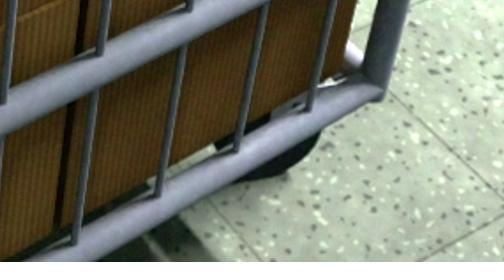

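Request:
move --base '{"turn_rad_s": 0.8, "for_s": 2}'

Request:
move --base '{"x_m_s": -0.4, "for_s": 3.2}'

Request:
move --base '{"turn_rad_s": 0.7, "for_s": 1.4}'

Request:
move --base '{"x_m_s": -0.4, "for_s": 3.5}'

Request:
move --base '{"turn_rad_s": -0.6, "for_s": 1.5}' --joints '{"head_pan_rad": 0, "head_tilt_rad": 0.2}' --cameras '["head_camera"]'

Scene clock: 163.93 s.
Joint torques (N m): left_arm=[-5.69 3.43 2.64 -4.73 -0.21 -0.56 -0.12] | right_arm=[-5.47 -3.54 -2.23 -4.3 0.45 -0.38 0.25]
External joint torques (N m): left_arm=[0.5 -0.94 1.63 0.26 -0.18 -0.11 -0.14] | right_arm=[0.25 0.75 -1.33 0.22 0.4 0.02 0.26]
Wrist force (N): left_arm=[-2.1 -0.8 -9.3] | right_arm=[0.7 0.1 3.3]
Wrist torque (N m): left_arm=[-0.63 -0.85 0.27] | right_arm=[-0.26 0.08 0.03]
Wrist force, peak (N): left_arm=[-2.2 -1.0 -9.7] | right_arm=[1.2 0.0 3.3]
move: done
base_odometry: x=+2.710 y=-0.734 heading=-0.282
lidar_m: 2.13 2.21 4.50 4.70 4.86 6.46 6.23 0.93 0.65 1.03 2.98 2.58
base_status: done (sent for 2 of 2 s)
joint_positions: torso_squat_rad=+0.350 torso_shift_rad=+0.000 torso_pitch_rad=+0.000 torso_yaw_rad=+0.000 left_shoulder_pitch_rad=+0.000 left_shoulder_roll_rad=+0.150 left_shoulder_yaw_rad=+0.000 left_elbow_rad=-0.600 left_forearm_roll_rad=+1.500 left_wrist_pitch_rad=+0.000 left_hand_roll_rad=+0.000 right_shoulder_pitch_rad=+0.000 right_shoulder_roll_rad=-0.150 right_shoulder_yaw_rad=+0.000 right_elbow_rad=-0.600 right_forearm_roll_rad=-1.500 right_wrist_pitch_rad=+0.000 right_hand_roll_rad=+0.000 head_pan_rad=-0.500 head_tilt_rad=+0.600 left_hand_little=+1.000 left_hand_ring=+1.000 left_hand_middle=+1.000 left_hand_index=+1.000 left_hand_thumb_turn=+1.000 left_hand_thumb_bend=+1.000 left_hand_force_limit=+0.000 left_hand_speed=-0.800 right_hand_little=+1.000 right_hand_ring=+1.000 right_hand_middle=+1.000 right_hand_index=+1.000 right_hand_thumb_turn=+1.000 right_hand_thumb_bend=+1.000 right_hand_force_limit=+0.000 right_hand_speed=-0.800
joint_status: not commanded
wheel_motors_off: 0
left_hand_stopped_by: target,target,target,target,target,target
right_hand_stopped_by: target,target,target,target,target,target
left_little_load_n: 0.0
left_ring_load_n: 0.0
left_middle_load_n: 0.0
left_index_load_n: 0.0
left_thumb_bend_load_n: 0.0
left_thumb_turn_load_n: 0.0
right_little_load_n: 0.0
right_ring_load_n: 0.0
right_middle_load_n: 0.0
right_index_load_n: 0.0
right_thumb_bend_load_n: 0.0
right_thumb_turn_load_n: 0.0
motor_effort: left_wheel=+3(28) right_wheel=+11(43)
chest: x=-0.2280 y=-0.0012 z=+1.2475 quat_wxyz=(+1.000, +0.001, +0.000, +0.000) (m; base frame)
left_hand: x=+0.1001 y=+0.2658 z=+0.6086 quat_wxyz=(+0.083, -0.951, +0.056, -0.292) (m; base frame)
right_hand: x=+0.1001 y=-0.2659 z=+0.6076 quat_wxyz=(+0.292, -0.056, +0.951, -0.081) (m; base frame)
pictures: none

Scene clock: 168.97 s.
Joint torques (N m): left_arm=[-6.46 3.34 2.37 -4.68 -0.2 -0.59 -0.14] | right_arm=[-6.46 -3.58 -1.97 -4.51 0.32 -0.31 0.3]
External joint torques (N m): left_arm=[-0.26 -1.03 1.36 0.31 -0.17 -0.13 -0.15] | right_arm=[-0.73 0.71 -1.06 0.01 0.27 0.09 0.31]
Wrist force (N): left_arm=[-2.0 -1.1 -9.4] | right_arm=[1.1 0.1 3.0]
Wrist torque (N m): left_arm=[-0.67 -0.85 0.25] | right_arm=[-0.25 0.03 0.07]
Wrist force, peak (N): left_arm=[-2.5 -0.3 -10.0] | right_arm=[1.0 0.3 3.3]
move: done
base_odometry: x=+1.481 y=-0.378 heading=-0.281
lidar_m: 3.41 3.55 4.86 4.68 4.86 5.13 4.93 5.11 6.09 0.81 0.68 0.90
base_status: done (sent for 3.2 of 3.2 s)
joint_positions: torso_squat_rad=+0.350 torso_shift_rad=+0.000 torso_pitch_rad=+0.000 torso_yaw_rad=+0.000 left_shoulder_pitch_rad=+0.000 left_shoulder_roll_rad=+0.150 left_shoulder_yaw_rad=+0.000 left_elbow_rad=-0.600 left_forearm_roll_rad=+1.500 left_wrist_pitch_rad=+0.000 left_hand_roll_rad=+0.000 right_shoulder_pitch_rad=+0.000 right_shoulder_roll_rad=-0.150 right_shoulder_yaw_rad=+0.000 right_elbow_rad=-0.600 right_forearm_roll_rad=-1.500 right_wrist_pitch_rad=+0.000 right_hand_roll_rad=+0.000 head_pan_rad=-0.500 head_tilt_rad=+0.600 left_hand_little=+1.000 left_hand_ring=+1.000 left_hand_middle=+1.000 left_hand_index=+1.000 left_hand_thumb_turn=+1.000 left_hand_thumb_bend=+1.000 left_hand_force_limit=+0.000 left_hand_speed=-0.800 right_hand_little=+1.000 right_hand_ring=+1.000 right_hand_middle=+1.000 right_hand_index=+1.000 right_hand_thumb_turn=+1.000 right_hand_thumb_bend=+1.000 right_hand_force_limit=+0.000 right_hand_speed=-0.800
joint_status: not commanded
wheel_motors_off: 0
left_hand_stopped_by: target,target,target,target,target,target
right_hand_stopped_by: target,target,target,target,target,target
left_little_load_n: 0.0
left_ring_load_n: 0.0
left_middle_load_n: 0.0
left_index_load_n: 0.0
left_thumb_bend_load_n: 0.0
left_thumb_turn_load_n: 0.0
right_little_load_n: 0.0
right_ring_load_n: 0.0
right_middle_load_n: 0.0
right_index_load_n: 0.0
right_thumb_bend_load_n: 0.0
right_thumb_turn_load_n: 0.0
motor_effort: left_wheel=+8(25) right_wheel=-11(34)
chest: x=-0.2280 y=-0.0012 z=+1.2475 quat_wxyz=(+1.000, +0.001, +0.000, +0.000) (m; base frame)
left_hand: x=+0.1000 y=+0.2658 z=+0.6086 quat_wxyz=(+0.083, -0.951, +0.056, -0.292) (m; base frame)
right_hand: x=+0.1000 y=-0.2659 z=+0.6076 quat_wxyz=(+0.292, -0.056, +0.951, -0.081) (m; base frame)
pictures: none

Scene clock: 172.10 s.
Joint torques (N m): left_arm=[-6.6 3.65 2.62 -4.93 -0.23 -0.56 -0.13] | right_arm=[-6.3 -3.96 -1.97 -4.21 0.24 -0.31 0.25]
External joint torques (N m): left_arm=[-0.41 -0.72 1.61 0.07 -0.2 -0.11 -0.14] | right_arm=[-0.58 0.33 -1.06 0.31 0.19 0.09 0.26]
Wrist force (N): left_arm=[-2.3 -1.1 -9.5] | right_arm=[0.5 0.1 2.8]
Wrist torque (N m): left_arm=[-0.70 -0.83 0.24] | right_arm=[-0.22 0.12 0.05]
Wrist force, peak (N): left_arm=[-2.1 -1.3 -9.7] | right_arm=[0.9 0.3 3.4]
move: done
base_odometry: x=+1.480 y=-0.378 heading=+0.698
lidar_m: 4.95 4.68 4.79 5.22 4.93 5.04 6.20 5.87 0.70 0.89 3.41 3.49
base_status: done (sent for 1.4 of 1.4 s)
joint_positions: torso_squat_rad=+0.350 torso_shift_rad=+0.000 torso_pitch_rad=+0.000 torso_yaw_rad=+0.000 left_shoulder_pitch_rad=+0.000 left_shoulder_roll_rad=+0.150 left_shoulder_yaw_rad=+0.000 left_elbow_rad=-0.600 left_forearm_roll_rad=+1.500 left_wrist_pitch_rad=+0.000 left_hand_roll_rad=+0.000 right_shoulder_pitch_rad=+0.000 right_shoulder_roll_rad=-0.150 right_shoulder_yaw_rad=+0.000 right_elbow_rad=-0.600 right_forearm_roll_rad=-1.500 right_wrist_pitch_rad=+0.000 right_hand_roll_rad=+0.000 head_pan_rad=-0.500 head_tilt_rad=+0.600 left_hand_little=+1.000 left_hand_ring=+1.000 left_hand_middle=+1.000 left_hand_index=+1.000 left_hand_thumb_turn=+1.000 left_hand_thumb_bend=+1.000 left_hand_force_limit=+0.000 left_hand_speed=-0.800 right_hand_little=+1.000 right_hand_ring=+1.000 right_hand_middle=+1.000 right_hand_index=+1.000 right_hand_thumb_turn=+1.000 right_hand_thumb_bend=+1.000 right_hand_force_limit=+0.000 right_hand_speed=-0.800
joint_status: not commanded
wheel_motors_off: 0
left_hand_stopped_by: target,target,target,target,target,target
right_hand_stopped_by: target,target,target,target,target,target
left_little_load_n: 0.0
left_ring_load_n: 0.0
left_middle_load_n: 0.0
left_index_load_n: 0.0
left_thumb_bend_load_n: 0.0
left_thumb_turn_load_n: 0.0
right_little_load_n: 0.0
right_ring_load_n: 0.0
right_middle_load_n: 0.0
right_index_load_n: 0.5
right_thumb_bend_load_n: 0.0
right_thumb_turn_load_n: 0.0
motor_effort: left_wheel=+3(27) right_wheel=+10(42)
chest: x=-0.2280 y=-0.0013 z=+1.2475 quat_wxyz=(+1.000, +0.001, +0.000, +0.000) (m; base frame)
left_hand: x=+0.1000 y=+0.2658 z=+0.6086 quat_wxyz=(+0.083, -0.951, +0.056, -0.292) (m; base frame)
right_hand: x=+0.1000 y=-0.2659 z=+0.6076 quat_wxyz=(+0.292, -0.056, +0.951, -0.081) (m; base frame)
pictures: none

Scene clock: 177.43 s.
Joint torques (N m): left_arm=[-6.34 3.4 2.41 -4.8 -0.21 -0.57 -0.15] | right_arm=[-6.36 -3.39 -2.1 -4.48 0.15 -0.44 0.23]
External joint torques (N m): left_arm=[-0.15 -0.97 1.41 0.2 -0.19 -0.11 -0.17] | right_arm=[-0.63 0.91 -1.19 0.04 0.1 -0.04 0.24]
Wrist force (N): left_arm=[-1.9 -0.6 -9.4] | right_arm=[0.8 0.3 2.8]
Wrist torque (N m): left_arm=[-0.60 -0.87 0.24] | right_arm=[-0.22 0.09 0.03]
Wrist force, peak (N): left_arm=[-2.8 -0.6 -9.8] | right_arm=[0.6 0.2 3.4]
move: done
base_odometry: x=+0.409 y=-1.278 heading=+0.699
lidar_m: 6.19 5.87 5.99 4.39 4.16 4.26 4.95 4.69 4.79 5.54 0.99 1.00
base_status: done (sent for 3.5 of 3.5 s)
joint_positions: torso_squat_rad=+0.350 torso_shift_rad=+0.000 torso_pitch_rad=+0.000 torso_yaw_rad=+0.000 left_shoulder_pitch_rad=+0.000 left_shoulder_roll_rad=+0.150 left_shoulder_yaw_rad=+0.000 left_elbow_rad=-0.600 left_forearm_roll_rad=+1.500 left_wrist_pitch_rad=+0.000 left_hand_roll_rad=+0.000 right_shoulder_pitch_rad=+0.000 right_shoulder_roll_rad=-0.150 right_shoulder_yaw_rad=+0.000 right_elbow_rad=-0.600 right_forearm_roll_rad=-1.500 right_wrist_pitch_rad=+0.000 right_hand_roll_rad=+0.000 head_pan_rad=-0.500 head_tilt_rad=+0.600 left_hand_little=+1.000 left_hand_ring=+1.000 left_hand_middle=+1.000 left_hand_index=+1.000 left_hand_thumb_turn=+1.000 left_hand_thumb_bend=+1.000 left_hand_force_limit=+0.000 left_hand_speed=-0.800 right_hand_little=+1.000 right_hand_ring=+1.000 right_hand_middle=+1.000 right_hand_index=+1.000 right_hand_thumb_turn=+1.000 right_hand_thumb_bend=+1.000 right_hand_force_limit=+0.000 right_hand_speed=-0.800
joint_status: not commanded
wheel_motors_off: 0
left_hand_stopped_by: target,target,target,target,target,target
right_hand_stopped_by: target,target,target,target,target,target
left_little_load_n: -0.5
left_ring_load_n: 0.0
left_middle_load_n: 0.0
left_index_load_n: 0.0
left_thumb_bend_load_n: 0.0
left_thumb_turn_load_n: 0.0
right_little_load_n: 0.0
right_ring_load_n: 0.0
right_middle_load_n: 0.0
right_index_load_n: 0.5
right_thumb_bend_load_n: 0.0
right_thumb_turn_load_n: -0.5
motor_effort: left_wheel=+8(25) right_wheel=-11(34)
chest: x=-0.2280 y=-0.0013 z=+1.2475 quat_wxyz=(+1.000, +0.001, +0.000, +0.000) (m; base frame)
left_hand: x=+0.1000 y=+0.2658 z=+0.6086 quat_wxyz=(+0.083, -0.951, +0.056, -0.292) (m; base frame)
right_hand: x=+0.1000 y=-0.2659 z=+0.6076 quat_wxyz=(+0.292, -0.056, +0.951, -0.081) (m; base frame)
pictures: none

Scene clock: 180.60 s.
Joint torques (N m): left_arm=[-6.2 3.45 2.73 -4.77 -0.28 -0.56 -0.17] | right_arm=[-5.9 -3.18 -2.58 -4.3 0.25 -0.31 0.32]
External joint torques (N m): left_arm=[-0.01 -0.92 1.73 0.22 -0.25 -0.1 -0.18] | right_arm=[-0.18 1.12 -1.66 0.22 0.2 0.09 0.34]
Wrist force (N): left_arm=[-2.3 -1.0 -9.4] | right_arm=[0.8 0.1 3.0]
Wrist torque (N m): left_arm=[-0.65 -0.81 0.24] | right_arm=[-0.25 0.08 0.05]
Wrist force, peak (N): left_arm=[-2.5 -0.7 -9.6] | right_arm=[0.7 0.2 3.8]
move: done
base_odometry: x=+0.408 y=-1.278 heading=-0.200
lidar_m: 0.99 1.04 5.98 5.87 5.49 4.24 4.15 4.40 4.78 4.69 4.98 1.03
base_status: done (sent for 1.5 of 1.5 s)
joint_positions: torso_squat_rad=+0.350 torso_shift_rad=+0.000 torso_pitch_rad=+0.000 torso_yaw_rad=+0.000 left_shoulder_pitch_rad=+0.000 left_shoulder_roll_rad=+0.150 left_shoulder_yaw_rad=+0.000 left_elbow_rad=-0.600 left_forearm_roll_rad=+1.500 left_wrist_pitch_rad=+0.000 left_hand_roll_rad=+0.000 right_shoulder_pitch_rad=+0.000 right_shoulder_roll_rad=-0.150 right_shoulder_yaw_rad=+0.000 right_elbow_rad=-0.600 right_forearm_roll_rad=-1.500 right_wrist_pitch_rad=+0.000 right_hand_roll_rad=+0.000 head_pan_rad=+0.000 head_tilt_rad=+0.200 left_hand_little=+1.000 left_hand_ring=+1.000 left_hand_middle=+1.000 left_hand_index=+1.000 left_hand_thumb_turn=+1.000 left_hand_thumb_bend=+1.000 left_hand_force_limit=+0.000 left_hand_speed=-0.800 right_hand_little=+1.000 right_hand_ring=+1.000 right_hand_middle=+1.000 right_hand_index=+1.000 right_hand_thumb_turn=+1.000 right_hand_thumb_bend=+1.000 right_hand_force_limit=+0.000 right_hand_speed=-0.800
joint_status: all done
wheel_motors_off: 0
left_hand_stopped_by: target,target,target,target,target,target
right_hand_stopped_by: target,target,target,target,target,target
left_little_load_n: 0.0
left_ring_load_n: 0.0
left_middle_load_n: 0.0
left_index_load_n: 0.0
left_thumb_bend_load_n: 0.0
left_thumb_turn_load_n: 0.0
right_little_load_n: 0.0
right_ring_load_n: 0.0
right_middle_load_n: 0.0
right_index_load_n: 0.0
right_thumb_bend_load_n: 0.0
right_thumb_turn_load_n: 0.0
motor_effort: left_wheel=+9(30) right_wheel=+2(33)
chest: x=-0.2280 y=-0.0012 z=+1.2475 quat_wxyz=(+1.000, +0.001, +0.000, +0.000) (m; base frame)
left_hand: x=+0.1000 y=+0.2658 z=+0.6086 quat_wxyz=(+0.083, -0.951, +0.056, -0.292) (m; base frame)
right_hand: x=+0.1001 y=-0.2659 z=+0.6076 quat_wxyz=(+0.292, -0.056, +0.951, -0.081) (m; base frame)
pictures: head_camera
camera_calibration:
head_camera: T_world_to_cam=[[-0.0302697, -0.99782, 0.0586509, -0.0889771], [-0.0951248, -0.0555357, -0.993915, 1.4591], [0.995005, -0.0356647, -0.0932364, 0.27399], [0, 0, 0, 1]] pos_world=[-0.136518, 0.00202086, 1.48098]

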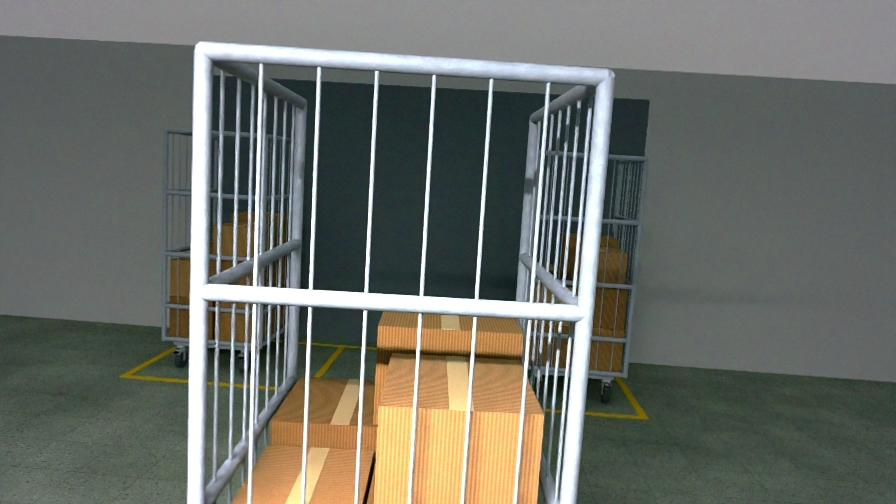

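Request:
move --joints '{"torso_squat_rad": 0.3, "torso_shift_rad": 0.2, "torso_pitch_rad": 0.3, "left_shoulder_pitch_rad": -0.6, "left_shoulder_roll_rad": 0.5, "left_elbow_rad": -1.7, "right_shoulder_pitch_rad": -0.6, "right_shoulder_roll_rad": -0.5, "right_elbow_rad": -1.7, "left_hand_speed": 0.3, "right_hand_speed": 0.3, "left_hand_thumb_turn": -1, "right_hand_thumb_turn": -1, "head_tilt_rad": 0.2}' --min_time_s 2

Request:
move --target '{"side": "left", "x": 0.553, "y": 0.347, "z": 1.38, "quat_wxyz": [0.330, -0.6256, -0.330, -0.6256]}' --min_time_s 2

Scene clock: 186.67 s.
Joint torques (N m): left_arm=[-13.83 8.03 6.01 -8.5 -0.26 -0.9 -0.12] | right_arm=[-14.37 -10.02 -6.45 -9.06 0.32 -1.04 0.39]
External joint torques (N m): left_arm=[1.89 -0.35 0.39 0.54 -0.24 0.16 -0.14] | right_arm=[1.05 -1.46 -1.08 -0.3 0.2 -0.02 0.41]
Wrist force (N): left_arm=[-3.4 1.3 -16.3] | right_arm=[2.5 2.0 -3.7]
Wrist torque (N m): left_arm=[-0.03 -0.94 0.10] | right_arm=[0.24 0.13 0.19]
Wrist force, peak (N): left_arm=[-3.4 1.3 -16.3] | right_arm=[3.1 2.1 -3.8]
move: done
base_odometry: x=+0.408 y=-1.278 heading=-0.200
lidar_m: 0.99 1.03 5.97 5.87 5.49 4.25 4.15 4.41 4.79 4.69 4.98 1.03
base_status: not commanded
joint_positions: torso_squat_rad=+0.300 torso_shift_rad=+0.200 torso_pitch_rad=+0.300 torso_yaw_rad=+0.000 left_shoulder_pitch_rad=-0.600 left_shoulder_roll_rad=+0.500 left_shoulder_yaw_rad=+0.000 left_elbow_rad=-1.700 left_forearm_roll_rad=+1.500 left_wrist_pitch_rad=+0.000 left_hand_roll_rad=+0.000 right_shoulder_pitch_rad=-0.600 right_shoulder_roll_rad=-0.500 right_shoulder_yaw_rad=+0.000 right_elbow_rad=-1.700 right_forearm_roll_rad=-1.500 right_wrist_pitch_rad=+0.000 right_hand_roll_rad=+0.000 head_pan_rad=+0.000 head_tilt_rad=+0.200 left_hand_little=+1.000 left_hand_ring=+1.000 left_hand_middle=+1.000 left_hand_index=+1.000 left_hand_thumb_turn=-1.000 left_hand_thumb_bend=+1.000 left_hand_force_limit=+0.000 left_hand_speed=+0.300 right_hand_little=+1.000 right_hand_ring=+1.000 right_hand_middle=+1.000 right_hand_index=+1.000 right_hand_thumb_turn=-1.000 right_hand_thumb_bend=+1.000 right_hand_force_limit=+0.000 right_hand_speed=+0.300
joint_status: all done
wheel_motors_off: 0
left_hand_stopped_by: target,target,target,target,target,target
right_hand_stopped_by: target,target,target,target,target,target
left_little_load_n: 0.0
left_ring_load_n: 0.0
left_middle_load_n: -0.5
left_index_load_n: 0.0
left_thumb_bend_load_n: 0.0
left_thumb_turn_load_n: -0.5
right_little_load_n: 0.0
right_ring_load_n: 0.0
right_middle_load_n: 0.0
right_index_load_n: 0.0
right_thumb_bend_load_n: 0.0
right_thumb_turn_load_n: 0.0
motor_effort: left_wheel=+7(13) right_wheel=-3(6)
chest: x=-0.0037 y=-0.0012 z=+1.2315 quat_wxyz=(+0.989, +0.001, +0.149, +0.000) (m; base frame)
left_hand: x=+0.6141 y=+0.1443 z=+1.2474 quat_wxyz=(+0.132, -0.510, +0.234, -0.817) (m; base frame)
right_hand: x=+0.6140 y=-0.1470 z=+1.2467 quat_wxyz=(+0.817, -0.232, +0.511, -0.131) (m; base frame)
pictures: none

Scene clock: 189.00 s.
Joint torques (N m): left_arm=[-16.22 3.23 -0.34 -5.23 -0.51 2 0.14] | right_arm=[-14.26 -9.77 -6.2 -9.01 0.24 -0.86 0.39]
External joint torques (N m): left_arm=[1.16 -1.09 1.55 -0.07 0.2 0.04 0.11] | right_arm=[1.16 -1.21 -0.83 -0.25 0.12 0.17 0.41]
Wrist force (N): left_arm=[-4.8 -2.2 -13.9] | right_arm=[2.1 2.3 -3.6]
Wrist torque (N m): left_arm=[-0.43 -0.75 0.12] | right_arm=[0.29 0.19 0.18]
Wrist force, peak (N): left_arm=[-3.0 -0.2 -17.9] | right_arm=[2.8 2.1 -4.0]
move: done
base_odometry: x=+0.408 y=-1.278 heading=-0.200
lidar_m: 0.99 1.04 5.97 5.87 5.50 4.24 4.16 4.41 4.78 4.69 4.98 1.03
base_status: not commanded
joint_positions: torso_squat_rad=+0.300 torso_shift_rad=+0.200 torso_pitch_rad=+0.300 torso_yaw_rad=+0.000 left_shoulder_pitch_rad=-1.098 left_shoulder_roll_rad=+0.004 left_shoulder_yaw_rad=+0.193 left_elbow_rad=-2.021 left_forearm_roll_rad=+1.924 left_wrist_pitch_rad=-1.382 left_hand_roll_rad=-1.224 right_shoulder_pitch_rad=-0.600 right_shoulder_roll_rad=-0.500 right_shoulder_yaw_rad=+0.000 right_elbow_rad=-1.700 right_forearm_roll_rad=-1.500 right_wrist_pitch_rad=+0.000 right_hand_roll_rad=+0.000 head_pan_rad=+0.000 head_tilt_rad=+0.200 left_hand_little=+1.000 left_hand_ring=+1.000 left_hand_middle=+1.000 left_hand_index=+1.000 left_hand_thumb_turn=-1.000 left_hand_thumb_bend=+1.000 left_hand_force_limit=+0.000 left_hand_speed=+0.300 right_hand_little=+1.000 right_hand_ring=+1.000 right_hand_middle=+1.000 right_hand_index=+1.000 right_hand_thumb_turn=-1.000 right_hand_thumb_bend=+1.000 right_hand_force_limit=+0.000 right_hand_speed=+0.300
joint_status: all done
wheel_motors_off: 0
left_hand_stopped_by: target,target,target,target,target,target
right_hand_stopped_by: target,target,target,target,target,target
left_little_load_n: 0.0
left_ring_load_n: 0.0
left_middle_load_n: 0.0
left_index_load_n: 0.0
left_thumb_bend_load_n: 0.0
left_thumb_turn_load_n: 0.0
right_little_load_n: 0.0
right_ring_load_n: 0.0
right_middle_load_n: 0.0
right_index_load_n: 0.0
right_thumb_bend_load_n: 0.0
right_thumb_turn_load_n: -0.5
motor_effort: left_wheel=+8(9) right_wheel=-3(3)
chest: x=-0.0037 y=-0.0012 z=+1.2315 quat_wxyz=(+0.989, +0.001, +0.149, +0.000) (m; base frame)
left_hand: x=+0.5528 y=+0.3467 z=+1.3800 quat_wxyz=(+0.330, -0.625, -0.330, -0.626) (m; base frame)
left_hand_status: reached (checked arc, planned for 2.0 s): 0 mm and 0.1 deg off.
right_hand: x=+0.6140 y=-0.1470 z=+1.2466 quat_wxyz=(+0.817, -0.232, +0.511, -0.131) (m; base frame)
pictures: none

Request:
move --target '{"side": "left", "x": 0.553, "y": 0.477, "z": 1.38, "quat_wxyz": [0.330, -0.6256, -0.330, -0.6256]}' --min_time_s 1.5

Request:
move --target '{"side": "left", "x": 0.553, "y": 0.217, "z": 1.38, "quat_wxyz": [0.330, -0.6256, -0.330, -0.6256]}' --min_time_s 2

Scene clock: 191.00 s.
Joint torques (N m): left_arm=[-14.56 8.84 -0.93 -5.63 -0.3 2.19 -0.05] | right_arm=[-14.13 -10.19 -6.55 -9.3 0.23 -1.04 0.46]
External joint torques (N m): left_arm=[2.26 -0.08 1.02 0.19 0.18 0.16 -0.08] | right_arm=[1.3 -1.63 -1.18 -0.54 0.12 -0.01 0.48]
Wrist force (N): left_arm=[-4.5 -1.9 -13.7] | right_arm=[2.8 2.2 -3.5]
Wrist torque (N m): left_arm=[-0.42 -0.78 0.13] | right_arm=[0.25 0.08 0.21]
Wrist force, peak (N): left_arm=[-4.8 -1.7 -14.5] | right_arm=[2.6 2.2 -4.0]
move: done
base_odometry: x=+0.408 y=-1.278 heading=-0.200
lidar_m: 0.99 1.04 5.97 5.87 5.50 4.24 4.15 4.42 4.77 4.70 4.98 1.03
base_status: not commanded
joint_positions: torso_squat_rad=+0.300 torso_shift_rad=+0.200 torso_pitch_rad=+0.300 torso_yaw_rad=+0.000 left_shoulder_pitch_rad=-1.041 left_shoulder_roll_rad=+0.236 left_shoulder_yaw_rad=+0.489 left_elbow_rad=-2.021 left_forearm_roll_rad=+2.302 left_wrist_pitch_rad=-1.248 left_hand_roll_rad=-1.339 right_shoulder_pitch_rad=-0.600 right_shoulder_roll_rad=-0.500 right_shoulder_yaw_rad=+0.000 right_elbow_rad=-1.700 right_forearm_roll_rad=-1.500 right_wrist_pitch_rad=+0.000 right_hand_roll_rad=+0.000 head_pan_rad=+0.000 head_tilt_rad=+0.200 left_hand_little=+1.000 left_hand_ring=+1.000 left_hand_middle=+1.000 left_hand_index=+1.000 left_hand_thumb_turn=-1.000 left_hand_thumb_bend=+1.000 left_hand_force_limit=+0.000 left_hand_speed=+0.300 right_hand_little=+1.000 right_hand_ring=+1.000 right_hand_middle=+1.000 right_hand_index=+1.000 right_hand_thumb_turn=-1.000 right_hand_thumb_bend=+1.000 right_hand_force_limit=+0.000 right_hand_speed=+0.300
joint_status: all done
wheel_motors_off: 0
left_hand_stopped_by: target,target,target,target,target,target
right_hand_stopped_by: target,target,target,target,target,target
left_little_load_n: 0.0
left_ring_load_n: 0.0
left_middle_load_n: 0.0
left_index_load_n: 0.0
left_thumb_bend_load_n: 0.0
left_thumb_turn_load_n: -0.5
right_little_load_n: 0.0
right_ring_load_n: 0.0
right_middle_load_n: 0.0
right_index_load_n: 0.0
right_thumb_bend_load_n: 0.0
right_thumb_turn_load_n: 0.0
motor_effort: left_wheel=+8(9) right_wheel=-3(3)
chest: x=-0.0037 y=-0.0012 z=+1.2315 quat_wxyz=(+0.989, +0.001, +0.149, +0.000) (m; base frame)
left_hand: x=+0.5531 y=+0.4768 z=+1.3802 quat_wxyz=(+0.330, -0.625, -0.330, -0.626) (m; base frame)
left_hand_status: reached (checked arc, planned for 1.5 s): 0 mm and 0.0 deg off.
right_hand: x=+0.6140 y=-0.1470 z=+1.2466 quat_wxyz=(+0.817, -0.232, +0.511, -0.131) (m; base frame)
pictures: none

Scene clock: 193.33 s.
Joint torques (N m): left_arm=[-16.89 0.28 -0.12 -4.65 -1.1 1.63 0.03] | right_arm=[-14.27 -9.89 -5.88 -9.13 0.36 -0.81 0.38]
External joint torques (N m): left_arm=[0.58 -1.19 -0.82 1.02 0.01 -0.12 0] | right_arm=[1.16 -1.34 -0.51 -0.37 0.24 0.22 0.4]
Wrist force (N): left_arm=[-4.5 -2.2 -14.5] | right_arm=[2.5 2.1 -4.0]
Wrist torque (N m): left_arm=[-0.41 -0.83 0.32] | right_arm=[0.28 0.15 0.18]
Wrist force, peak (N): left_arm=[-4.4 -2.0 -14.9] | right_arm=[2.5 2.0 -4.2]
move: short
base_odometry: x=+0.408 y=-1.278 heading=-0.200
lidar_m: 0.99 1.04 5.97 5.86 5.49 4.23 4.15 4.41 4.78 4.69 4.98 1.03
base_status: not commanded
joint_positions: torso_squat_rad=+0.300 torso_shift_rad=+0.200 torso_pitch_rad=+0.300 torso_yaw_rad=+0.000 left_shoulder_pitch_rad=-1.097 left_shoulder_roll_rad=+0.000 left_shoulder_yaw_rad=-0.196 left_elbow_rad=-1.893 left_forearm_roll_rad=+1.775 left_wrist_pitch_rad=-1.570 left_hand_roll_rad=-1.002 right_shoulder_pitch_rad=-0.600 right_shoulder_roll_rad=-0.500 right_shoulder_yaw_rad=+0.000 right_elbow_rad=-1.700 right_forearm_roll_rad=-1.500 right_wrist_pitch_rad=+0.000 right_hand_roll_rad=+0.000 head_pan_rad=+0.000 head_tilt_rad=+0.200 left_hand_little=+1.000 left_hand_ring=+1.000 left_hand_middle=+1.000 left_hand_index=+1.000 left_hand_thumb_turn=-1.000 left_hand_thumb_bend=+1.000 left_hand_force_limit=+0.000 left_hand_speed=+0.300 right_hand_little=+1.000 right_hand_ring=+1.000 right_hand_middle=+1.000 right_hand_index=+1.000 right_hand_thumb_turn=-1.000 right_hand_thumb_bend=+1.000 right_hand_force_limit=+0.000 right_hand_speed=+0.300
joint_status: all done
wheel_motors_off: 0
left_hand_stopped_by: target,target,target,target,target,target
right_hand_stopped_by: target,target,target,target,target,target
left_little_load_n: 0.0
left_ring_load_n: 0.0
left_middle_load_n: 0.0
left_index_load_n: 0.0
left_thumb_bend_load_n: 0.0
left_thumb_turn_load_n: -0.5
right_little_load_n: 0.0
right_ring_load_n: 0.0
right_middle_load_n: 0.0
right_index_load_n: 0.0
right_thumb_bend_load_n: 0.0
right_thumb_turn_load_n: -0.5
motor_effort: left_wheel=+7(9) right_wheel=-2(3)
chest: x=-0.0037 y=-0.0012 z=+1.2315 quat_wxyz=(+0.989, +0.001, +0.149, +0.000) (m; base frame)
left_hand: x=+0.5532 y=+0.2175 z=+1.3799 quat_wxyz=(+0.321, -0.605, -0.290, -0.669) (m; base frame)
left_hand_status: short (checked arc, as near as the solve gets, planned for 2.0 s): 1 mm and 7.2 deg off. The place is met; only the turn is off.
right_hand: x=+0.6140 y=-0.1470 z=+1.2466 quat_wxyz=(+0.817, -0.232, +0.511, -0.131) (m; base frame)
pictures: none


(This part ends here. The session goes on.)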